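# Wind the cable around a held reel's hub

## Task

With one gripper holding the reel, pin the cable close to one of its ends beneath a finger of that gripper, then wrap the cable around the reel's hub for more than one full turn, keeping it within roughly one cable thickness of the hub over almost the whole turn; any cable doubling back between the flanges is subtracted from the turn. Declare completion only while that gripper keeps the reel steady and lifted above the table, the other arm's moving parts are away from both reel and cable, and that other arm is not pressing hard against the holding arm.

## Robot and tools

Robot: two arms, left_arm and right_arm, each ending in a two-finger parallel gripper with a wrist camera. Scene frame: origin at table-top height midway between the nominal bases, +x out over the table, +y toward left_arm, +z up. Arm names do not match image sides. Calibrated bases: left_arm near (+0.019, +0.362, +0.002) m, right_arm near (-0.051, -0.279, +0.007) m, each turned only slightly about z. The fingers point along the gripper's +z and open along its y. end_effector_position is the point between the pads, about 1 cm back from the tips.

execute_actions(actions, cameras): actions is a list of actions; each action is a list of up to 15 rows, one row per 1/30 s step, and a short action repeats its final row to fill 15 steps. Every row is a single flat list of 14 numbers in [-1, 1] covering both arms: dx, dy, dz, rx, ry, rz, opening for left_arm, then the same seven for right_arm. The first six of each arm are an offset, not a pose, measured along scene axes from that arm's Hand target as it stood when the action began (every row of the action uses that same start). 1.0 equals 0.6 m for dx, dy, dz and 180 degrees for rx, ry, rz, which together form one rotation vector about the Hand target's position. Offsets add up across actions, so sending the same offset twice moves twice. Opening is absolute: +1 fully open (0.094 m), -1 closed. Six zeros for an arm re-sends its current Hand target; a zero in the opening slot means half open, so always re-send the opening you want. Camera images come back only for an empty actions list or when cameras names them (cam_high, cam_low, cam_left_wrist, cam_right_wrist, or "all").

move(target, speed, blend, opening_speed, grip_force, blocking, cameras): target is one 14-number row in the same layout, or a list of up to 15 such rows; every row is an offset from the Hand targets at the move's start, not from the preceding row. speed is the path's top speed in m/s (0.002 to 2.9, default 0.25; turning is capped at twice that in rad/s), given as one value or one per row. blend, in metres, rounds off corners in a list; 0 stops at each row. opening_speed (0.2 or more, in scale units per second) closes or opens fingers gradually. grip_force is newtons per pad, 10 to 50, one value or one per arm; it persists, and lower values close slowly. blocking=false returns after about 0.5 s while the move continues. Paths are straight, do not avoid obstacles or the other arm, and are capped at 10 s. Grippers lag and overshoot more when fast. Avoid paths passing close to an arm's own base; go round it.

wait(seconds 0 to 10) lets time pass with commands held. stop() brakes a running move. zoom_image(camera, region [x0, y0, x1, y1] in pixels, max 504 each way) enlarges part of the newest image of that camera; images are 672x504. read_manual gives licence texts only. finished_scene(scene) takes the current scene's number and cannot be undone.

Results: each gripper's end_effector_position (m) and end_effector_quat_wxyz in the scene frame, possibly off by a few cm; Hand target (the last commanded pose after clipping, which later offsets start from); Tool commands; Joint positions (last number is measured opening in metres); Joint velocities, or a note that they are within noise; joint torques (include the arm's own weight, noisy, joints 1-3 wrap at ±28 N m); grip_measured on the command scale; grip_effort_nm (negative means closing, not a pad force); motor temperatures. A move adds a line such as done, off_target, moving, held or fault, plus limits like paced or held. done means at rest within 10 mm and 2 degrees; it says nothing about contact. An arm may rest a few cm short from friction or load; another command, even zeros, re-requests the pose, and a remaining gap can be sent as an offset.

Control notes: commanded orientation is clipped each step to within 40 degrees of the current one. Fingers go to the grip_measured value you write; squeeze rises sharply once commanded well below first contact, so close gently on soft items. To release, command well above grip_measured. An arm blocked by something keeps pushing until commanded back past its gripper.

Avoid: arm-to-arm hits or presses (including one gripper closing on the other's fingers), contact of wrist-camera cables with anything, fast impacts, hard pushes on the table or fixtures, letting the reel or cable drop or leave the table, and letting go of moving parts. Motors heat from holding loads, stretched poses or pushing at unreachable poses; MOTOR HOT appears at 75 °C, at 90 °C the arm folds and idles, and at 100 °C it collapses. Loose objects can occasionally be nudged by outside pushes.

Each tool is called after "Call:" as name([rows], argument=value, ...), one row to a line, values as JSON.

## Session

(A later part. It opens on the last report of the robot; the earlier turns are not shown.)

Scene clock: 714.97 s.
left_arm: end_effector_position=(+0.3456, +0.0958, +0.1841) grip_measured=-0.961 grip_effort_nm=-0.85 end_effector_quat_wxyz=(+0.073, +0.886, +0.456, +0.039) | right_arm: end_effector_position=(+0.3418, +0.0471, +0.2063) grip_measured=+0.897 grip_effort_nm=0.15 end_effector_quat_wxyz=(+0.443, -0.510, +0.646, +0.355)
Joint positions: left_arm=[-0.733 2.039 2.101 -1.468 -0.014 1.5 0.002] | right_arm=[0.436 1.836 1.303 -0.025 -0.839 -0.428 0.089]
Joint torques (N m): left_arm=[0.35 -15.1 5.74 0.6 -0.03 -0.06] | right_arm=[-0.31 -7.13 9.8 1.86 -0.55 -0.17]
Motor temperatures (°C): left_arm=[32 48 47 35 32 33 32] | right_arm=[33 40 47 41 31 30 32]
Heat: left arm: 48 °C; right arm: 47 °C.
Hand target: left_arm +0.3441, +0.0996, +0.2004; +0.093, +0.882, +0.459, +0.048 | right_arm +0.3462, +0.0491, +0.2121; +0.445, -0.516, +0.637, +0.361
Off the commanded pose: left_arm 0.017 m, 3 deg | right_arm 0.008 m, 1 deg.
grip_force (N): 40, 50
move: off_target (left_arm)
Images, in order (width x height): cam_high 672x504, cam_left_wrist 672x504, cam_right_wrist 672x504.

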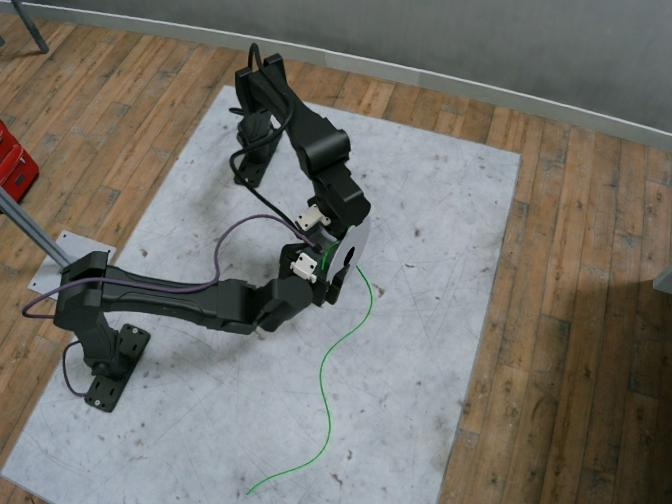

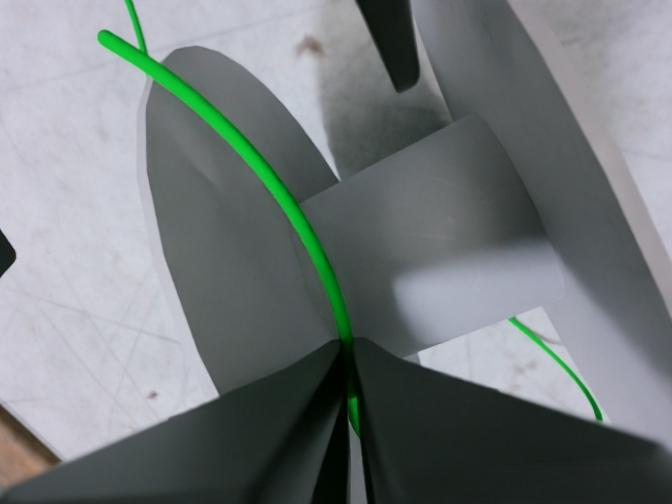

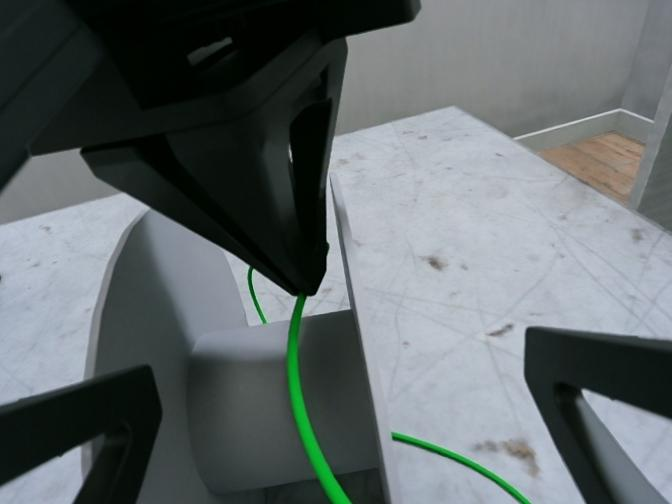

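Call:
move([
  [0,0,0,0,0,0,-1, 0.0107,0.0182,-0.04,0,0,0,0.9],
  [0,0,0,0,0,0,-1, 0.0107,0.0182,-0.04,0,0,0,-0.4],
], speed=0.08, opening_speed=0.8, cameras=["cam_left_wrist","cam_right_wrist"])

Scene clock: 751.43 s.
left_arm: end_effector_position=(+0.3461, +0.0954, +0.1842) grip_measured=-0.961 grip_effort_nm=-0.85 end_effector_quat_wxyz=(+0.074, +0.886, +0.456, +0.039) | right_arm: end_effector_position=(+0.3494, +0.0536, +0.1833) grip_measured=-0.397 grip_effort_nm=-0.15 end_effector_quat_wxyz=(+0.438, -0.511, +0.647, +0.358)
Joint positions: left_arm=[-0.733 2.039 2.101 -1.465 -0.014 1.499 0.002] | right_arm=[0.441 1.903 1.303 0.03 -0.838 -0.428 0.028]
Joint torques (N m): left_arm=[0.4 -15.15 5.68 0.58 -0.04 -0.05] | right_arm=[0.31 -7.86 8.42 2.23 -0.37 0]
Motor temperatures (°C): left_arm=[32 54 46 35 32 33 32] | right_arm=[33 39 49 40 32 30 32]
Heat: left arm: 54 °C; right arm: 49 °C.
Hand target: left_arm +0.3440, +0.0997, +0.2004; +0.093, +0.882, +0.460, +0.048 | right_arm +0.3526, +0.0601, +0.1882; +0.445, -0.516, +0.636, +0.361
Off the commanded pose: left_arm 0.017 m, 2 deg | right_arm 0.009 m, 2 deg.
grip_force (N): 40, 50
move: off_target (left_arm)
Images, in order (width x height): cam_left_wrist 672x504, cam_right_wrist 672x504.

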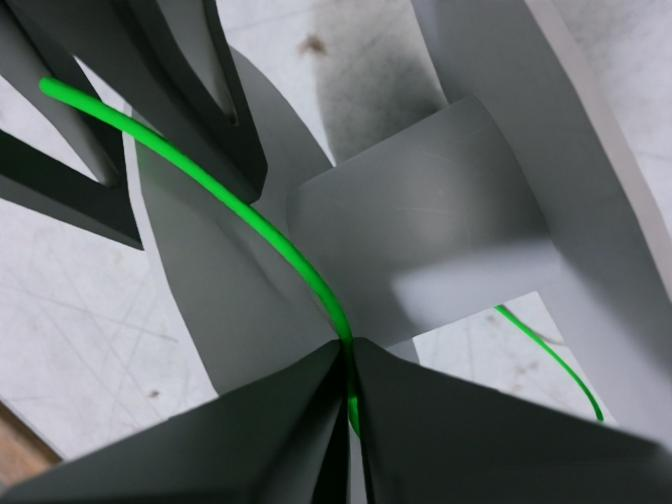

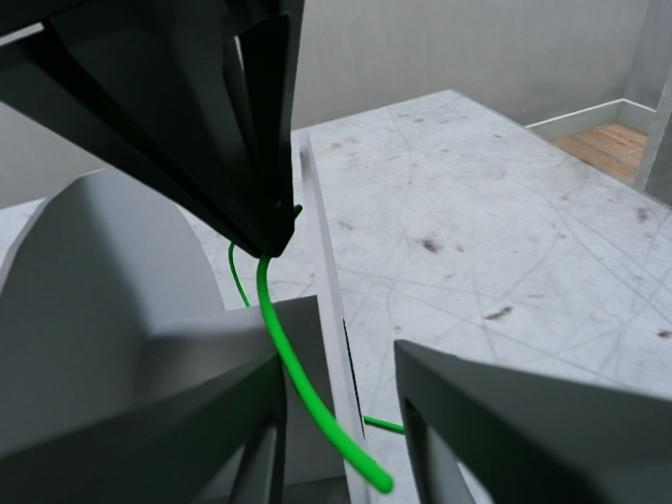

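Call:
move(target=[0,0,0,0,0,0,-1, 0,0,0,0,0,0,0.7], speed=0.08, opening_speed=1.5, cameras=["cam_left_wrist","cam_right_wrist"])

Scene clock: 775.30 s.
left_arm: end_effector_position=(+0.3462, +0.0955, +0.1842) grip_measured=-0.961 grip_effort_nm=-0.85 end_effector_quat_wxyz=(+0.074, +0.886, +0.456, +0.040) | right_arm: end_effector_position=(+0.3494, +0.0536, +0.1833) grip_measured=+0.697 grip_effort_nm=0.16 end_effector_quat_wxyz=(+0.438, -0.511, +0.647, +0.358)
Joint positions: left_arm=[-0.733 2.039 2.101 -1.465 -0.015 1.499 0.002] | right_arm=[0.441 1.903 1.303 0.03 -0.838 -0.428 0.08]
Joint torques (N m): left_arm=[0.42 -15.15 5.75 0.58 -0.03 -0.05] | right_arm=[0.68 -7.68 8.46 2.22 -0.4 -0.03]
Motor temperatures (°C): left_arm=[32 55 46 35 32 33 32] | right_arm=[33 39 48 41 32 30 32]
Heat: left arm: 55 °C; right arm: 48 °C.
Hand target: left_arm +0.3440, +0.0997, +0.2004; +0.093, +0.882, +0.460, +0.048 | right_arm +0.3526, +0.0601, +0.1882; +0.445, -0.516, +0.636, +0.361
Off the commanded pose: left_arm 0.017 m, 2 deg | right_arm 0.009 m, 2 deg.
grip_force (N): 40, 50
move: off_target (left_arm)
Images, in order (width x height): cam_left_wrist 672x504, cam_right_wrist 672x504.

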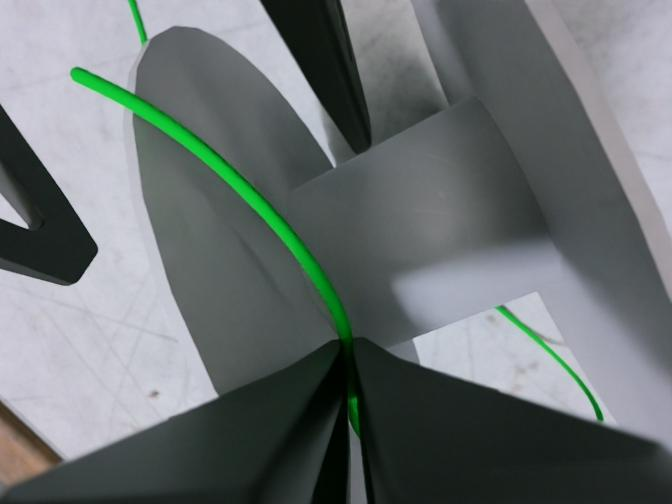

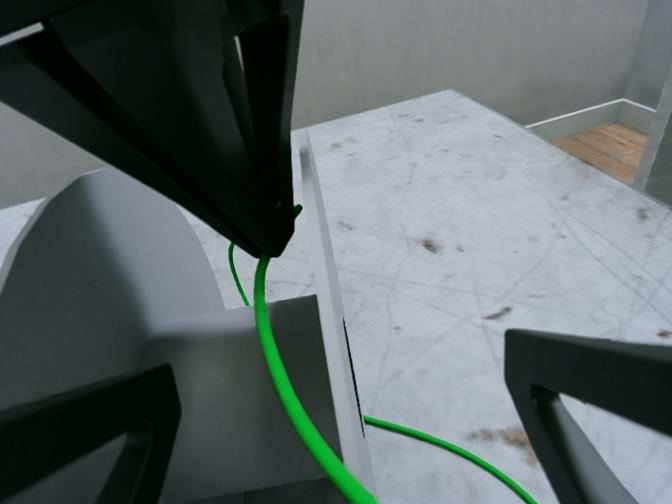

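Call:
move([
  [0,0,0.025,0,0,-0.0667,-1, 0,0,0,0,0,0,0.8],
  [0.004,0.0195,-0.0185,0,0,-0.0667,-1, 0,0,0,0,0,0,0.8],
], speed=0.08, cameras=["cam_left_wrist","cam_right_wrist"])

Scene clock: 801.90 s.
left_arm: end_effector_position=(+0.3483, +0.1109, +0.1747) grip_measured=-0.961 grip_effort_nm=-0.85 end_effector_quat_wxyz=(+0.075, +0.926, +0.368, +0.032) | right_arm: end_effector_position=(+0.3494, +0.0536, +0.1833) grip_measured=+0.797 grip_effort_nm=0.16 end_effector_quat_wxyz=(+0.438, -0.511, +0.647, +0.358)
Joint positions: left_arm=[-0.685 1.996 1.999 -1.413 0.024 1.74 0.002] | right_arm=[0.441 1.903 1.303 0.03 -0.838 -0.428 0.084]
Joint torques (N m): left_arm=[0.44 -14.46 5.86 0.62 0.14 0.12] | right_arm=[0.58 -7.65 8.43 2.19 -0.4 0]
Motor temperatures (°C): left_arm=[32 57 46 35 32 33 32] | right_arm=[33 39 48 41 32 30 32]
Heat: left arm: 57 °C; right arm: 48 °C.
Hand target: left_arm +0.3464, +0.1114, +0.1893; +0.097, +0.925, +0.365, +0.038 | right_arm +0.3526, +0.0601, +0.1882; +0.445, -0.516, +0.636, +0.361
Off the commanded pose: left_arm 0.015 m, 3 deg | right_arm 0.009 m, 2 deg.
grip_force (N): 40, 50
move: off_target (left_arm)
Images, in order (width x height): cam_left_wrist 672x504, cam_right_wrist 672x504.

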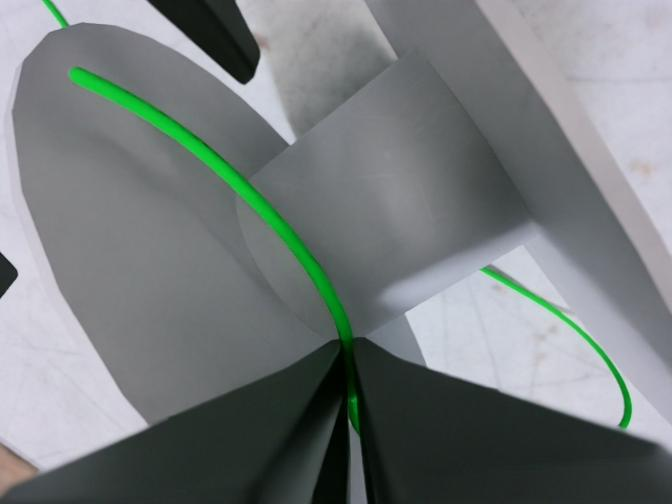

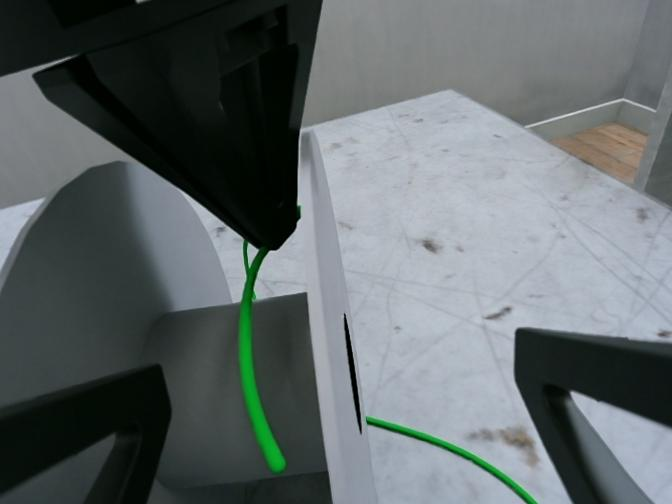

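Call:
move([
  [-0.0075,-0.0325,0,0,0,0,-1, 0,0,-0.009,0,0,0,0.8],
  [-0.0075,-0.0325,0,0,0,0,-1, 0,0,-0.009,0,0,0,-1],
], speed=0.08, opening_speed=0.7, cameras=["cam_left_wrist","cam_right_wrist"])

Scene clock: 847.27 s.
left_arm: end_effector_position=(+0.3411, +0.0943, +0.1805) grip_measured=-0.961 grip_effort_nm=-0.85 end_effector_quat_wxyz=(+0.087, +0.927, +0.364, +0.035) | right_arm: end_effector_position=(+0.3511, +0.0558, +0.1861) grip_measured=-0.866 grip_effort_nm=-1.03 end_effector_quat_wxyz=(+0.447, -0.514, +0.641, +0.355)
Joint positions: left_arm=[-0.727 1.996 2.019 -1.408 0.024 1.705 0.002] | right_arm=[0.444 1.905 1.303 0.055 -0.836 -0.429 0.006]
Joint torques (N m): left_arm=[-0.16 -11.19 8.55 0.51 0.06 -0.04] | right_arm=[0.18 -7.34 7.39 2.15 -0.39 -0.02]
Motor temperatures (°C): left_arm=[32 57 47 34 32 33 32] | right_arm=[33 39 48 41 32 30 32]
Heat: left arm: 57 °C; right arm: 48 °C.
Hand target: left_arm +0.3419, +0.0918, +0.1893; +0.097, +0.925, +0.365, +0.038 | right_arm +0.3526, +0.0602, +0.1826; +0.445, -0.516, +0.636, +0.361
Off the commanded pose: left_arm 0.009 m, 1 deg | right_arm 0.006 m, 1 deg.
grip_force (N): 40, 50
move: done
Images, in order (width x height): cam_left_wrist 672x504, cam_right_wrist 672x504.

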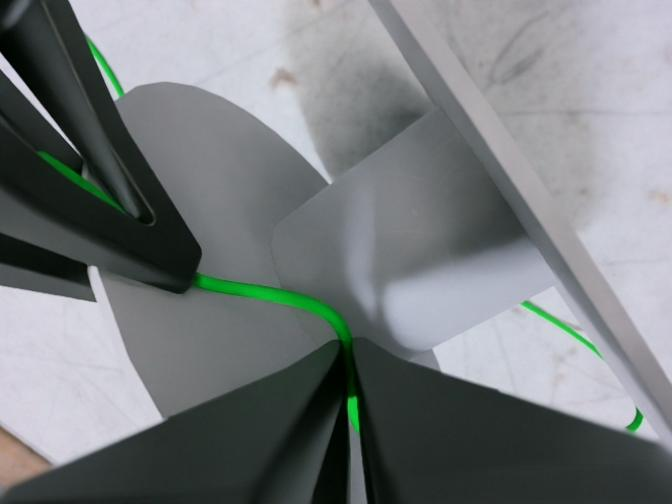

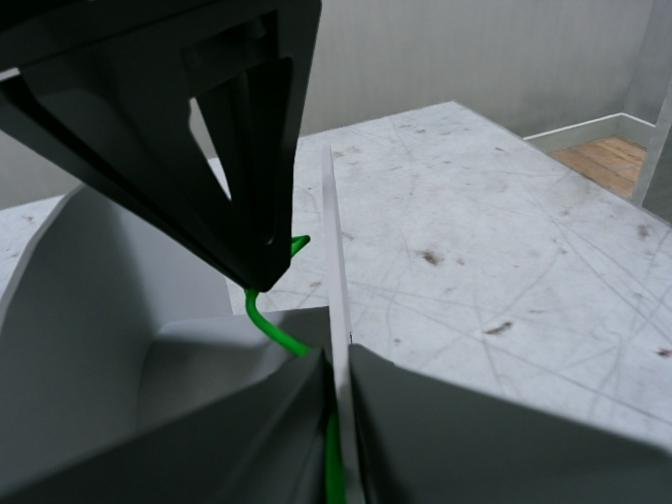

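Call:
move([
  [0,0,0,0,0,0,-0.5, 0,0,0,0,0,0,-1],
  [0,0,0.13,0,0,0,-0.5, 0,0,0,0,0,0,-1],
], speed=0.08, opening_speed=0.8, cameras=["cam_left_wrist","cam_right_wrist","cam_high"])

Scene clock: 882.93 s.
left_arm: end_effector_position=(+0.3488, +0.0880, +0.2539) grip_measured=-0.503 grip_effort_nm=0.14 end_effector_quat_wxyz=(+0.151, +0.918, +0.361, +0.070) | right_arm: end_effector_position=(+0.3513, +0.0558, +0.1861) grip_measured=-0.867 grip_effort_nm=-1.03 end_effector_quat_wxyz=(+0.447, -0.513, +0.641, +0.355)
Joint positions: left_arm=[-0.727 2.002 2.304 -1.539 0.024 1.703 0.023] | right_arm=[0.444 1.905 1.303 0.055 -0.835 -0.428 0.006]
Joint torques (N m): left_arm=[-0.18 -12.22 8.03 0.55 0.04 -0.03] | right_arm=[0.43 -7.34 7.45 2.16 -0.41 -0.01]
Motor temperatures (°C): left_arm=[32 55 47 34 32 33 32] | right_arm=[33 39 48 42 32 30 33]
Heat: left arm: 55 °C; right arm: 48 °C.
Hand target: left_arm +0.3419, +0.0918, +0.2672; +0.097, +0.925, +0.365, +0.038 | right_arm +0.3526, +0.0602, +0.1826; +0.445, -0.516, +0.637, +0.361
Off the commanded pose: left_arm 0.016 m, 7 deg | right_arm 0.006 m, 1 deg.
joint sent to its limit (left arm) — joint 4 (wrist pitch), lower limit. The joint targets are off in orientation, not in position.
grip_force (N): 40, 50
move: off_target (left_arm)
Images, in order (width x height): cam_high 672x504, cam_left_wrist 672x504, cam_right_wrist 672x504.

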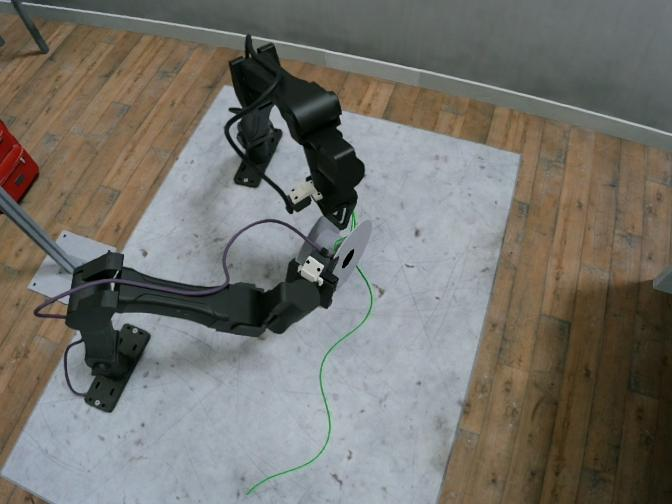

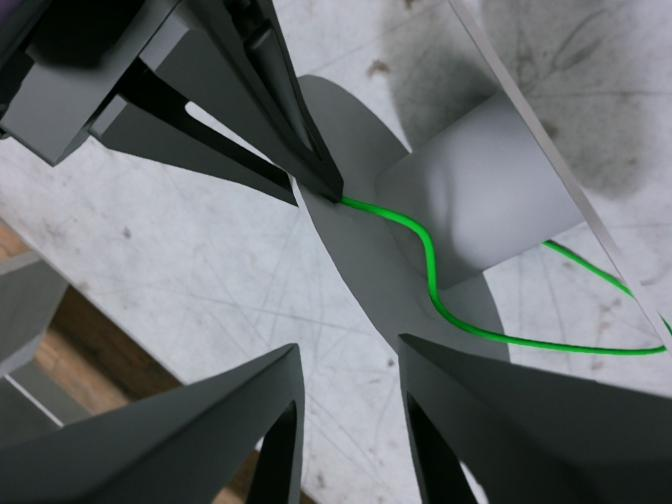

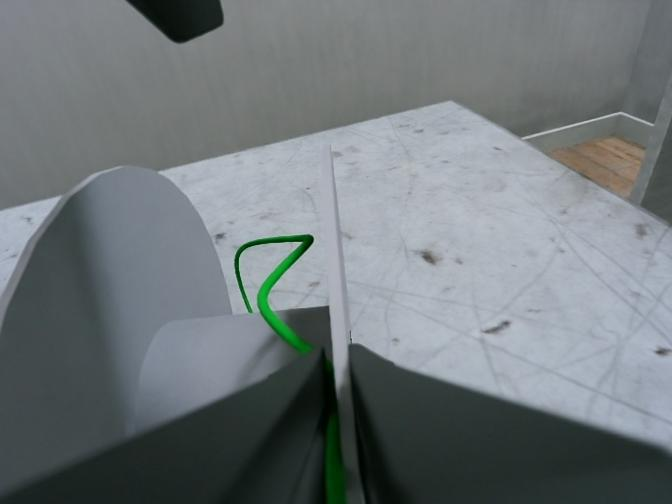

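Call:
move([
  [-0.08,0.1,0.17,0,0,0,-0.5, 0,0,0,0,0,0,-1],
  [-0.153,0.13,0.0,-0.5335,0.0556,0.352,-0.3, 0,0,0.15,0,0,0,-1],
  [-0.153,0.13,-0.05,-0.5335,0.0556,0.352,0.0, -0.0893,-0.1053,0.545,0,0,-0.1722,-1],
], speed=[0.15,0.2,0.15], blend=[0.02,0.02,0], cameras=["all"])

Scene clock: 916.83 s.
left_arm: end_effector_position=(+0.2505, +0.1699, +0.2405) grip_measured=-0.303 grip_effort_nm=0.14 end_effector_quat_wxyz=(+0.659, +0.263, +0.656, -0.257) | right_arm: end_effector_position=(+0.3011, -0.0049, +0.4805) grip_measured=-0.867 grip_effort_nm=-1.03 end_effector_quat_wxyz=(+0.489, -0.334, +0.776, +0.217)
Joint positions: left_arm=[-0.651 0.582 0.241 0.341 0.143 0.009 0.033] | right_arm=[0.576 1.789 2.499 -1.165 -0.234 -0.101 0.006]
Joint torques (N m): left_arm=[-0.51 0.49 7.08 2.08 -0.08 -0.09] | right_arm=[0.29 -6.95 8.01 2.88 -0.14 0.15]
Motor temperatures (°C): left_arm=[32 55 47 37 32 33 31] | right_arm=[33 39 48 42 32 30 34]
Heat: left arm: 55 °C; right arm: 48 °C.
Hand target: left_arm +0.2501, +0.1698, +0.2372; +0.658, +0.259, +0.658, -0.259 | right_arm +0.2990, -0.0031, +0.5097; +0.526, -0.327, +0.751, +0.229
Tool commands: left_gripper/opening=-0.3 right_gripper/opening=-1.0
Off the commanded pose: left_arm 0.003 m, 0 deg | right_arm 0.029 m, 5 deg.
grip_force (N): 40, 50
move: off_target (right_arm; path cut at 10 s); path passed 2 of 3 targets; target 3's new opening was not sent; blend cut to 0 m at target 2

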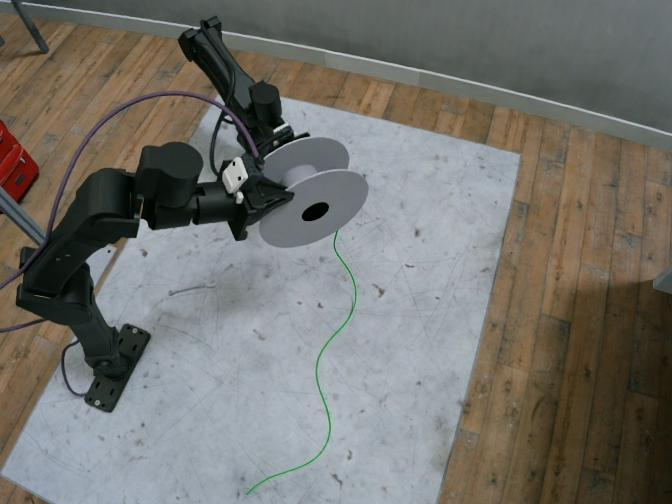

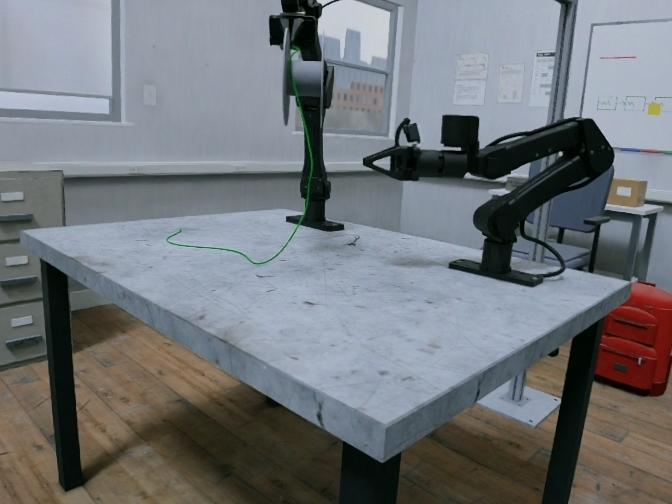

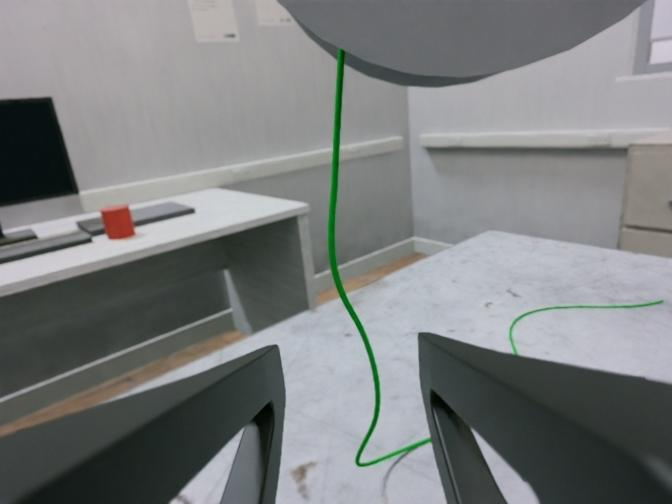

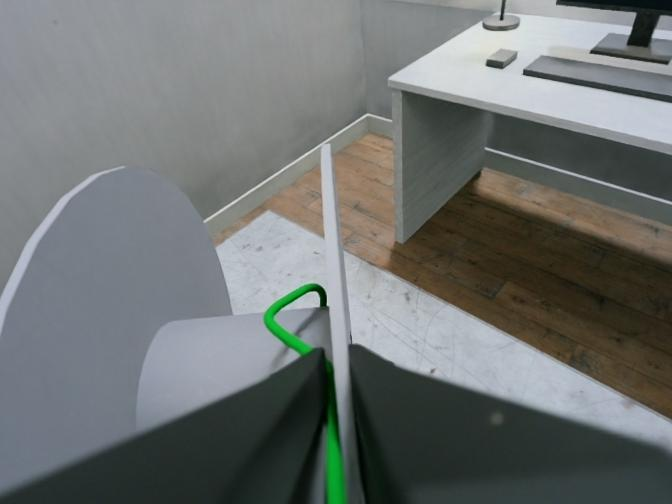

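Call:
zoom_image(camera="cam_left_wrist", region=[280, 60, 460, 300])

Scaled by 2.100.

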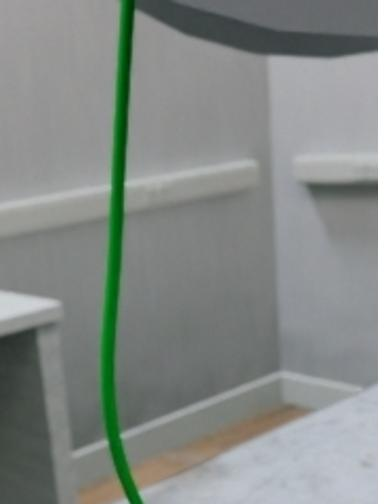

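Call:
move(target=[0.081,-0.0968,-0.171,0,0,0,0.2, 0,0,0,0,0,0,-1], speed=0.15, cameras=["cam_left_wrist"])

Scene clock: 958.93 s.
left_arm: end_effector_position=(+0.2943, +0.1166, +0.1027) grip_measured=+0.197 grip_effort_nm=0.14 end_effector_quat_wxyz=(+0.610, +0.278, +0.702, -0.240) | right_arm: end_effector_position=(+0.3011, -0.0049, +0.4805) grip_measured=-0.867 grip_effort_nm=-1.03 end_effector_quat_wxyz=(+0.489, -0.334, +0.776, +0.217)
Joint positions: left_arm=[-0.751 1.711 0.154 1.417 0.044 0.009 0.056] | right_arm=[0.576 1.789 2.499 -1.165 -0.234 -0.101 0.006]
Joint torques (N m): left_arm=[-0.54 -3.52 4.66 3.38 -0.07 -0.09] | right_arm=[0.38 -6.83 7.97 2.86 -0.14 0.11]
Motor temperatures (°C): left_arm=[32 48 48 42 32 33 31] | right_arm=[33 40 46 43 31 30 34]
Heat: left arm: 48 °C; right arm: 46 °C.
Hand target: left_arm +0.2987, +0.1118, +0.1346; +0.658, +0.259, +0.658, -0.259 | right_arm +0.2990, -0.0031, +0.5098; +0.526, -0.327, +0.751, +0.229
Off the commanded pose: left_arm 0.032 m, 8 deg | right_arm 0.029 m, 5 deg.
grip_force (N): 40, 50
move: off_target (left_arm, right_arm)
Images, in order (width x height): cam_left_wrist 672x504.

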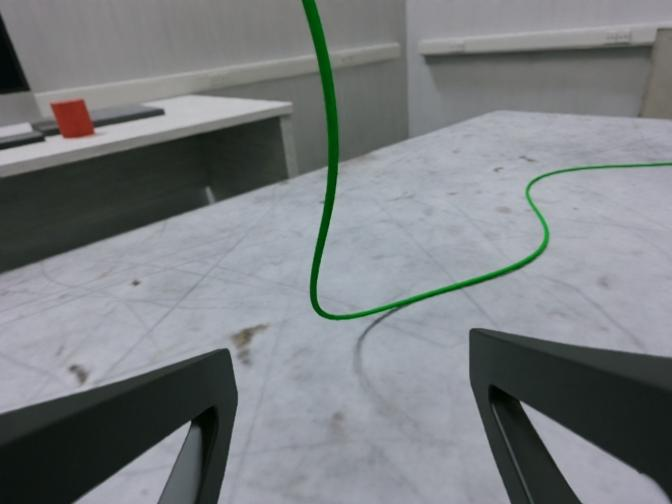

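Call:
move(target=[0.0605,-0.058,0.0357,0,0,0,0.2, 0,0,0,0,0,0,-1], speed=0.12, cameras=["cam_left_wrist"])

Scene clock: 983.17 s.
left_arm: end_effector_position=(+0.3329, +0.0801, +0.1627) grip_measured=+0.197 grip_effort_nm=0.14 end_effector_quat_wxyz=(+0.666, +0.260, +0.649, -0.260) | right_arm: end_effector_position=(+0.3011, -0.0049, +0.4805) grip_measured=-0.867 grip_effort_nm=-1.03 end_effector_quat_wxyz=(+0.489, -0.334, +0.776, +0.217)
Joint positions: left_arm=[-0.762 1.711 0.369 1.366 0.032 0.008 0.056] | right_arm=[0.576 1.789 2.499 -1.165 -0.234 -0.101 0.006]
Joint torques (N m): left_arm=[-0.53 -4.93 6.05 1.81 -0.07 -0.08] | right_arm=[0.31 -6.89 7.95 2.85 -0.15 0.13]
Motor temperatures (°C): left_arm=[32 47 46 51 32 33 31] | right_arm=[33 40 46 43 31 30 34]
Heat: left arm: 51 °C; right arm: 46 °C.
Hand target: left_arm +0.3350, +0.0769, +0.1561; +0.658, +0.259, +0.657, -0.259 | right_arm +0.2990, -0.0031, +0.5098; +0.526, -0.327, +0.751, +0.229
Off the commanded pose: left_arm 0.008 m, 1 deg | right_arm 0.029 m, 5 deg.
grip_force (N): 40, 50
move: off_target (right_arm)
Images, in order (width x height): cam_left_wrist 672x504.

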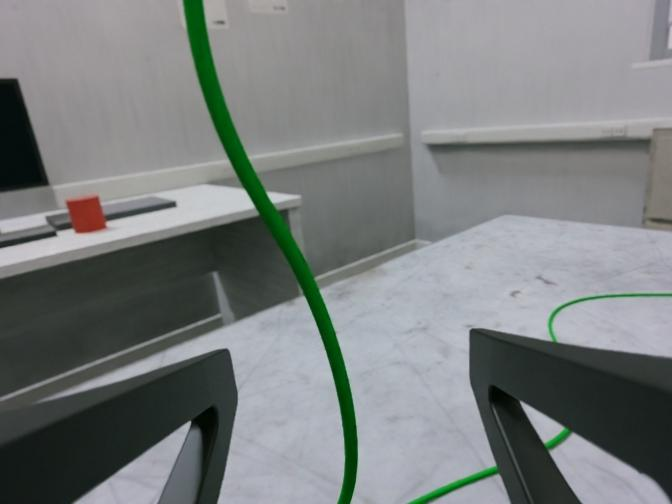

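Call:
move([
  [0,0,-0.055,0,0,0,0.2, 0,0,0,0,0,0,-1],
  [0,0,-0.055,0,0,0,-1, 0,0,0,0,0,0,-1],
], speed=0.12, opening_speed=1.2, cameras=["cam_left_wrist","cam_right_wrist","cam_high"])

Scene clock: 997.43 s.
left_arm: end_effector_position=(+0.3348, +0.0784, +0.1006) grip_measured=-0.994 grip_effort_nm=-0.35 end_effector_quat_wxyz=(+0.620, +0.276, +0.693, -0.243) | right_arm: end_effector_position=(+0.3011, -0.0049, +0.4805) grip_measured=-0.867 grip_effort_nm=-1.03 end_effector_quat_wxyz=(+0.489, -0.334, +0.776, +0.217)
Joint positions: left_arm=[-0.762 1.896 0.369 1.416 0.032 0.008 0] | right_arm=[0.576 1.789 2.499 -1.165 -0.234 -0.101 0.006]
Joint torques (N m): left_arm=[-0.39 -5.31 3.75 3.29 -0.06 -0.09] | right_arm=[0.31 -6.87 8.12 2.85 -0.14 0.13]
Heat: left arm: 49 °C; right arm: 46 °C.
Hand target: left_arm +0.3350, +0.0769, +0.1232; +0.658, +0.259, +0.657, -0.259 | right_arm +0.2990, -0.0031, +0.5098; +0.526, -0.327, +0.751, +0.229
Off the commanded pose: left_arm 0.023 m, 6 deg | right_arm 0.029 m, 5 deg.
grip_force (N): 40, 50
move: off_target (left_arm, right_arm); target 2's new opening was sent with left_arm's hand 0.023 m and 6 deg from that target
Images, in order (width x height): cam_high 672x504, cam_left_wrist 672x504, cam_right_wrist 672x504.

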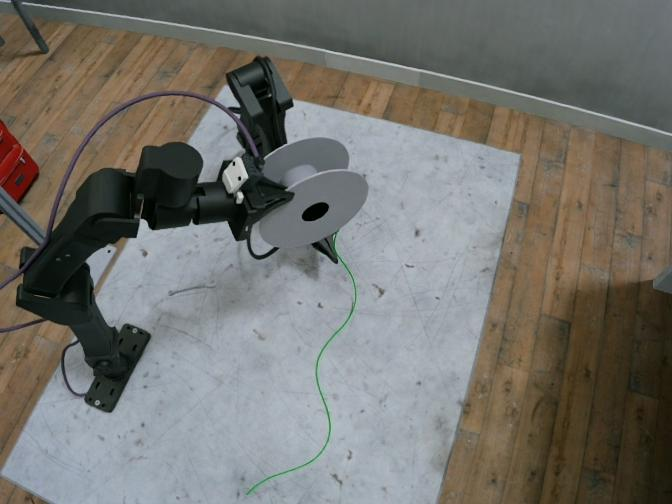

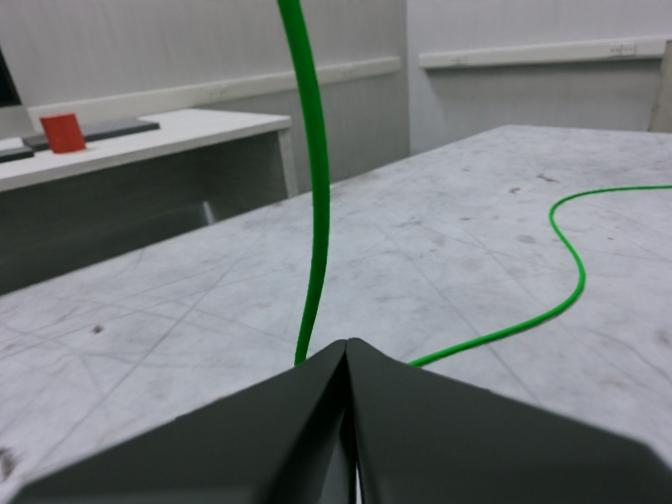

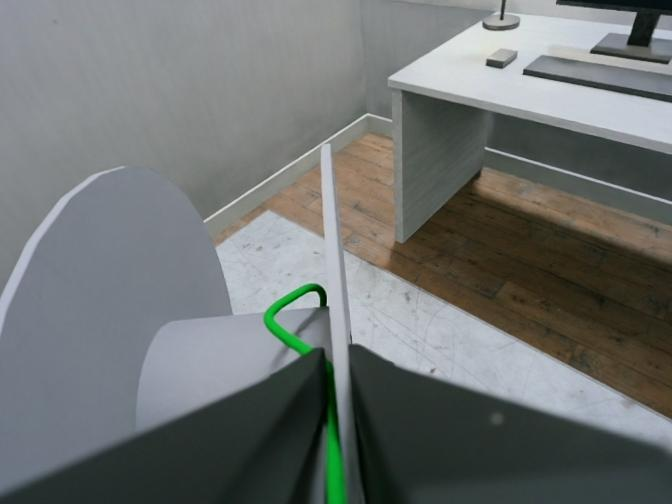

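Call:
move([
  [0,0,0,0,0,0,0.2, 0,0,0,0,0,0,-1],
  [0.031,-0.0108,0.0283,0,0,0,0.2, 0,0,0,0,0,0,-1],
], speed=0.1, cameras=["cam_left_wrist"])

Scene clock: 1010.43 s.
left_arm: end_effector_position=(+0.3506, +0.0726, +0.1179) grip_measured=+0.197 grip_effort_nm=0.14 end_effector_quat_wxyz=(+0.639, +0.267, +0.678, -0.248) | right_arm: end_effector_position=(+0.3011, -0.0049, +0.4805) grip_measured=-0.867 grip_effort_nm=-1.03 end_effector_quat_wxyz=(+0.489, -0.334, +0.776, +0.217)
Joint positions: left_arm=[-0.743 1.896 0.429 1.406 0.044 0.008 0.056] | right_arm=[0.576 1.789 2.499 -1.165 -0.234 -0.101 0.006]
Joint torques (N m): left_arm=[0.51 -10.03 5.59 2.15 0.11 -0.09] | right_arm=[0.47 -6.98 8.01 2.86 -0.11 0.16]
Heat: left arm: 53 °C; right arm: 46 °C.
Hand target: left_arm +0.3536, +0.0705, +0.1402; +0.658, +0.259, +0.657, -0.259 | right_arm +0.2990, -0.0031, +0.5098; +0.526, -0.327, +0.751, +0.229
Off the commanded pose: left_arm 0.023 m, 4 deg | right_arm 0.029 m, 5 deg.
grip_force (N): 40, 50
move: off_target (left_arm, right_arm)
Images, in order (width x height): cam_left_wrist 672x504.

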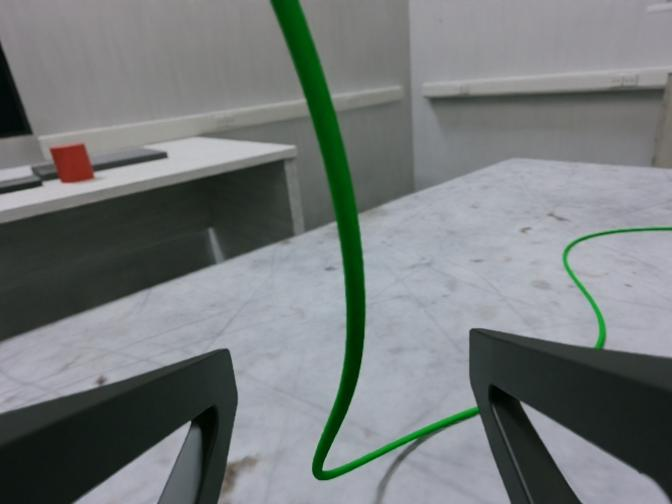

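Call:
move([
  [0,0,0.033,0,0,0,0.2, 0,0,0,0,0,0,-1],
  [0,0,0.033,0,0,0,-1, 0,0,0,0,0,0,-1],
], speed=0.1, opening_speed=1.2, cameras=["cam_left_wrist"])

Scene clock: 1023.10 s.
left_arm: end_effector_position=(+0.3512, +0.0719, +0.1467) grip_measured=-0.973 grip_effort_nm=-0.82 end_effector_quat_wxyz=(+0.652, +0.263, +0.665, -0.253) | right_arm: end_effector_position=(+0.3011, -0.0049, +0.4805) grip_measured=-0.867 grip_effort_nm=-1.03 end_effector_quat_wxyz=(+0.489, -0.334, +0.776, +0.217)
Joint positions: left_arm=[-0.743 1.79 0.442 1.325 0.045 0.008 0.001] | right_arm=[0.576 1.789 2.499 -1.165 -0.234 -0.101 0.006]
Joint torques (N m): left_arm=[0.53 -9.47 6.31 1.78 0.07 -0.08] | right_arm=[0.34 -6.94 8.1 2.84 -0.13 0.12]
Heat: left arm: 52 °C; right arm: 46 °C.
Hand target: left_arm +0.3536, +0.0704, +0.1598; +0.658, +0.259, +0.658, -0.259 | right_arm +0.2990, -0.0031, +0.5098; +0.526, -0.327, +0.751, +0.229
Off the commanded pose: left_arm 0.014 m, 1 deg | right_arm 0.029 m, 5 deg.
grip_force (N): 40, 50
move: off_target (left_arm, right_arm); target 2's new opening was sent with left_arm's hand 0.013 m and 1 deg from that target
Images, in order (width x height): cam_left_wrist 672x504.

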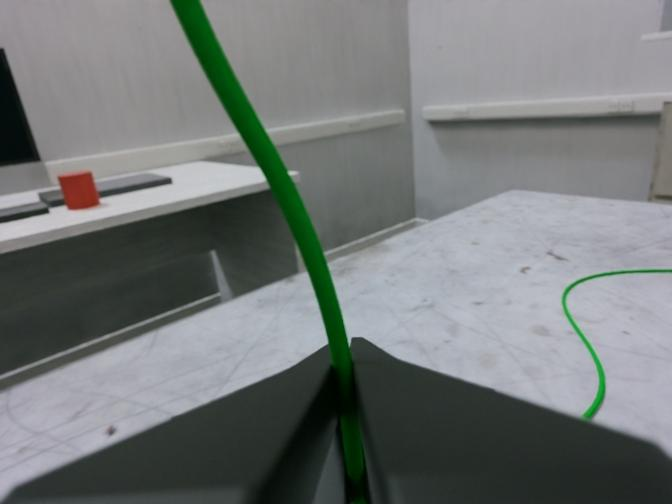

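Call:
move([
  [-0.1477,-0.1073,0.0337,-0.1219,0.1137,0,-1, 0,0,0,0,0,0,-1],
  [-0.2627,-0.1823,0.1253,-0.2235,0.2084,0,-1, 0,0,0,0,0,0,-1],
  [-0.3493,-0.239,0.2837,-0.3047,0.2842,0,-1, 0,0,0,0,0,0,-1],
], speed=0.15, blend=[0.04,0.04,0], cameras=["all"])

Scene clock: 1178.13 s.
left_arm: end_effector_position=(+0.1461, -0.0765, +0.3132) grip_measured=-0.974 grip_effort_nm=-0.85 end_effector_quat_wxyz=(+0.369, -0.189, +0.687, -0.596) | right_arm: end_effector_position=(+0.3001, -0.0056, +0.4780) grip_measured=-0.867 grip_effort_nm=-1.03 end_effector_quat_wxyz=(+0.484, -0.334, +0.779, +0.216)
Joint positions: left_arm=[-1.632 1.501 0.995 0.481 -0.842 -1.303 0.001] | right_arm=[0.576 1.789 2.499 -1.176 -0.234 -0.101 0.006]
Joint torques (N m): left_arm=[-0.53 -9.17 9.68 1.47 -0.08 -0.06] | right_arm=[0.46 -6.87 8.01 2.96 -0.16 0.13]
Motor temperatures (°C): left_arm=[32 52 46 49 32 33 32] | right_arm=[33 40 47 47 31 30 35]
Heat: left arm: 52 °C; right arm: 47 °C.
Hand target: left_arm +0.1441, -0.0730, +0.3302; +0.365, -0.195, +0.680, -0.606 | right_arm +0.2990, -0.0031, +0.5098; +0.526, -0.327, +0.751, +0.229
Off the commanded pose: left_arm 0.017 m, 2 deg | right_arm 0.032 m, 6 deg.
grip_force (N): 40, 50
move: off_target (left_arm, right_arm)

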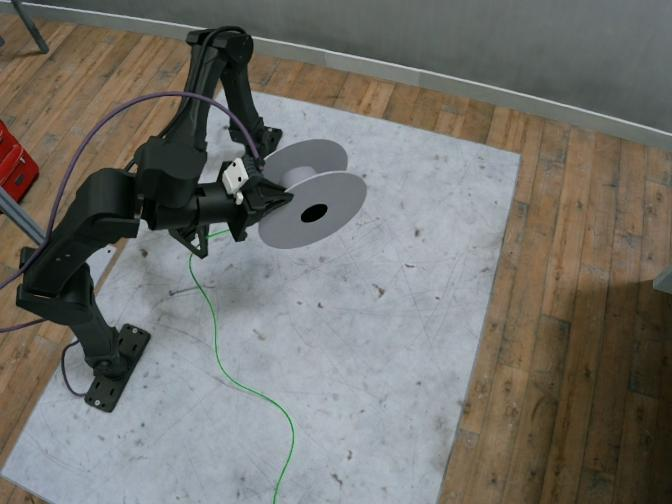

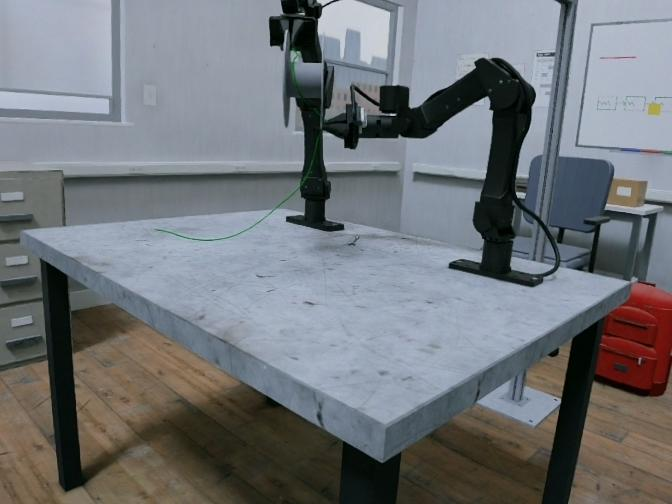

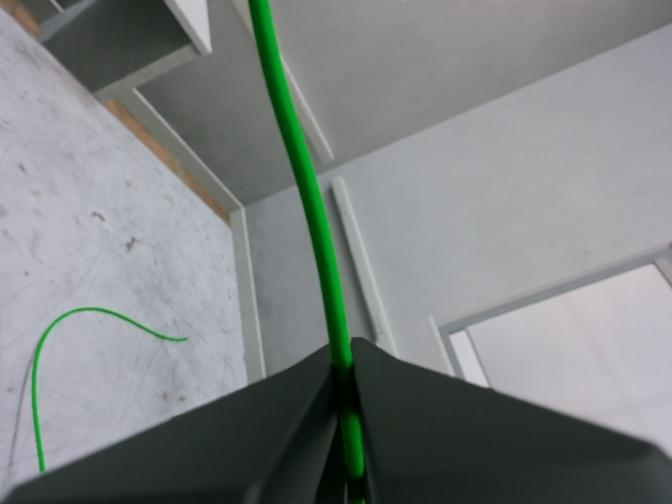

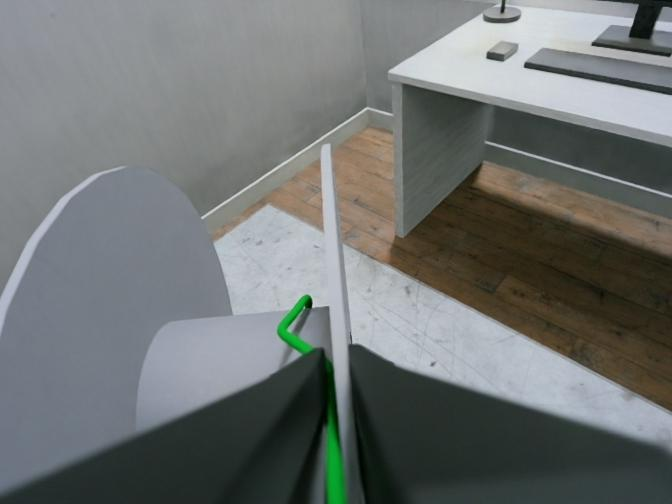

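Call:
move([
  [-0.0227,-0.0245,-0.0167,0,0,0,-1, 0,0,0,0,0,0,-1],
  [0.0,0.0,0.1483,-0.0813,0.0758,0,-1, 0,0,0,0,0,0,-1],
], speed=0.1, cameras=["cam_left_wrist","cam_right_wrist","cam_high"])

Scene clock: 1214.50 s.
left_arm: end_effector_position=(+0.1429, -0.0823, +0.3977) grip_measured=-0.974 grip_effort_nm=-0.85 end_effector_quat_wxyz=(+0.262, -0.305, +0.647, -0.648) | right_arm: end_effector_position=(+0.2983, -0.0067, +0.4739) grip_measured=-0.867 grip_effort_nm=-1.03 end_effector_quat_wxyz=(+0.477, -0.335, +0.784, +0.215)
Joint positions: left_arm=[-1.643 1.495 1.336 0.124 -0.855 -1.653 0.001] | right_arm=[0.576 1.789 2.499 -1.195 -0.234 -0.101 0.006]
Joint torques (N m): left_arm=[0.43 -9.84 10.03 1.5 0.04 -0.03] | right_arm=[0.43 -7.19 7.53 3.21 -0.14 0.12]
Motor temperatures (°C): left_arm=[32 48 50 50 32 33 32] | right_arm=[33 40 47 52 31 30 35]
Heat: left arm: 50 °C; right arm: 52 °C.
Hand target: left_arm +0.1440, -0.0730, +0.4192; +0.254, -0.310, +0.636, -0.660 | right_arm +0.2990, -0.0031, +0.5097; +0.526, -0.327, +0.751, +0.229
Off the commanded pose: left_arm 0.023 m, 2 deg | right_arm 0.036 m, 7 deg.
grip_force (N): 40, 50
move: off_target (left_arm, right_arm)
Images, in order (width x height): cam_high 672x504, cam_left_wrist 672x504, cam_right_wrist 672x504.

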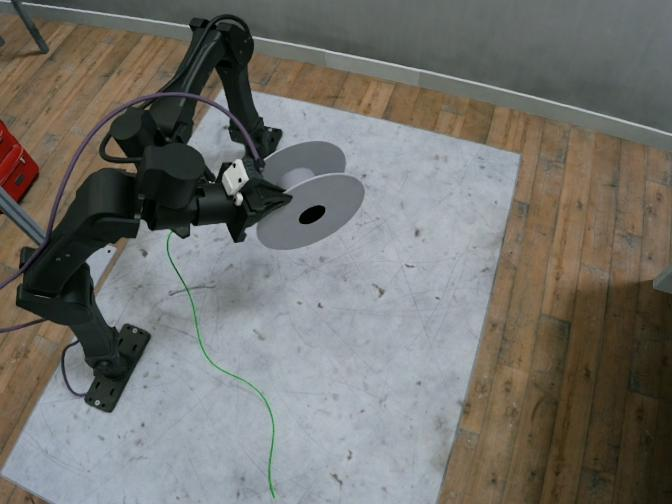

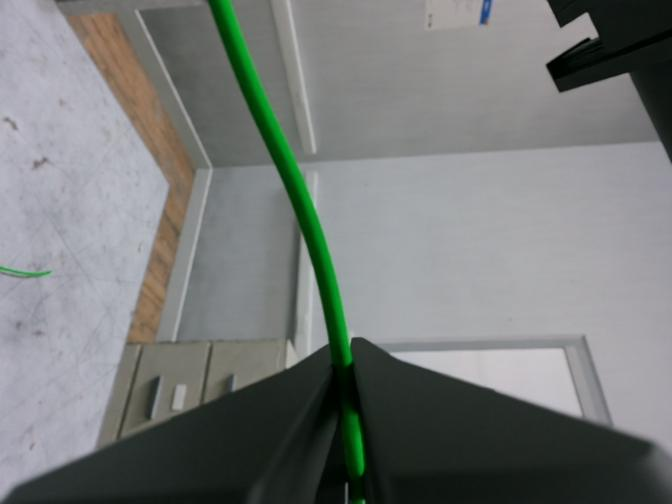

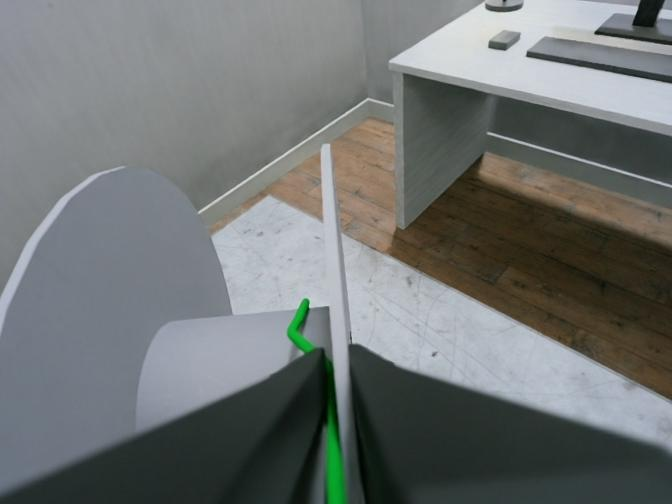

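Call:
move(target=[0.035,0.0633,0.0817,-0.0528,0.0492,0,-1, 0,0,0,0,0,0,-1], speed=0.1, cameras=["cam_left_wrist","cam_high"])

Scene clock: 1236.83 s.
left_arm: end_effector_position=(+0.1645, -0.0463, +0.4504) grip_measured=-0.974 grip_effort_nm=-0.85 end_effector_quat_wxyz=(-0.184, +0.377, -0.607, +0.675) | right_arm: end_effector_position=(+0.2986, -0.0065, +0.4746) grip_measured=-0.867 grip_effort_nm=-1.03 end_effector_quat_wxyz=(+0.478, -0.335, +0.783, +0.215)
Joint positions: left_arm=[-1.57 1.397 1.461 -0.092 -0.78 -1.88 0.001] | right_arm=[0.576 1.789 2.499 -1.192 -0.234 -0.101 0.006]
Joint torques (N m): left_arm=[0.42 -8.25 9.76 1.52 0.03 -0.03] | right_arm=[0.27 -7.27 7.64 3.15 -0.16 0.11]
Heat: left arm: 52 °C; right arm: 53 °C.
Hand target: left_arm +0.1650, -0.0349, +0.4682; -0.178, +0.380, -0.596, +0.684 | right_arm +0.2990, -0.0031, +0.5097; +0.526, -0.327, +0.751, +0.229
Off the commanded pose: left_arm 0.021 m, 2 deg | right_arm 0.035 m, 7 deg.
grip_force (N): 40, 50
move: off_target (left_arm, right_arm)
Images, in order (width x height): cam_high 672x504, cam_left_wrist 672x504.

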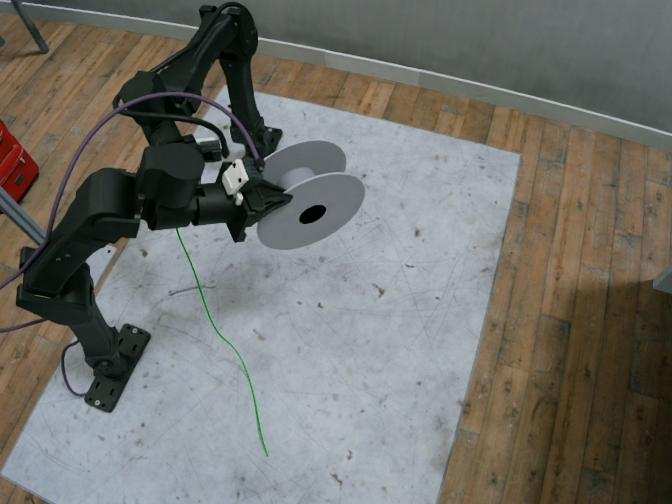

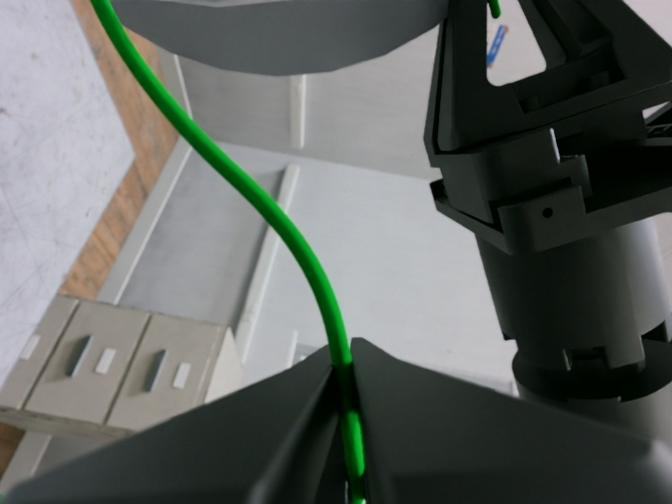

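Call:
zoom_image(camera="cam_left_wrist", region=[60, 0, 400, 255])

Scaled by 1.482.

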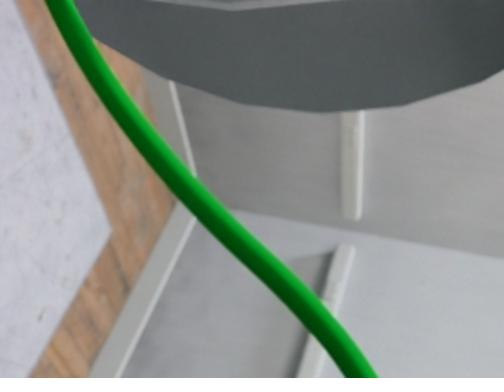

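Call:
zoom_image(camera="cam_left_wrist", region=[60, 0, 672, 160])

Call:
zoom_image(camera="cam_high", region=[120, 80, 380, 280])

Region (60, 0, 672, 160) is 612x160 pixels. A region can be at most 504 by 504 pixels.

Scaled by 1.938.

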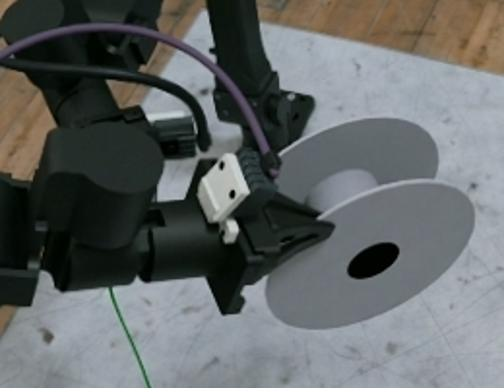

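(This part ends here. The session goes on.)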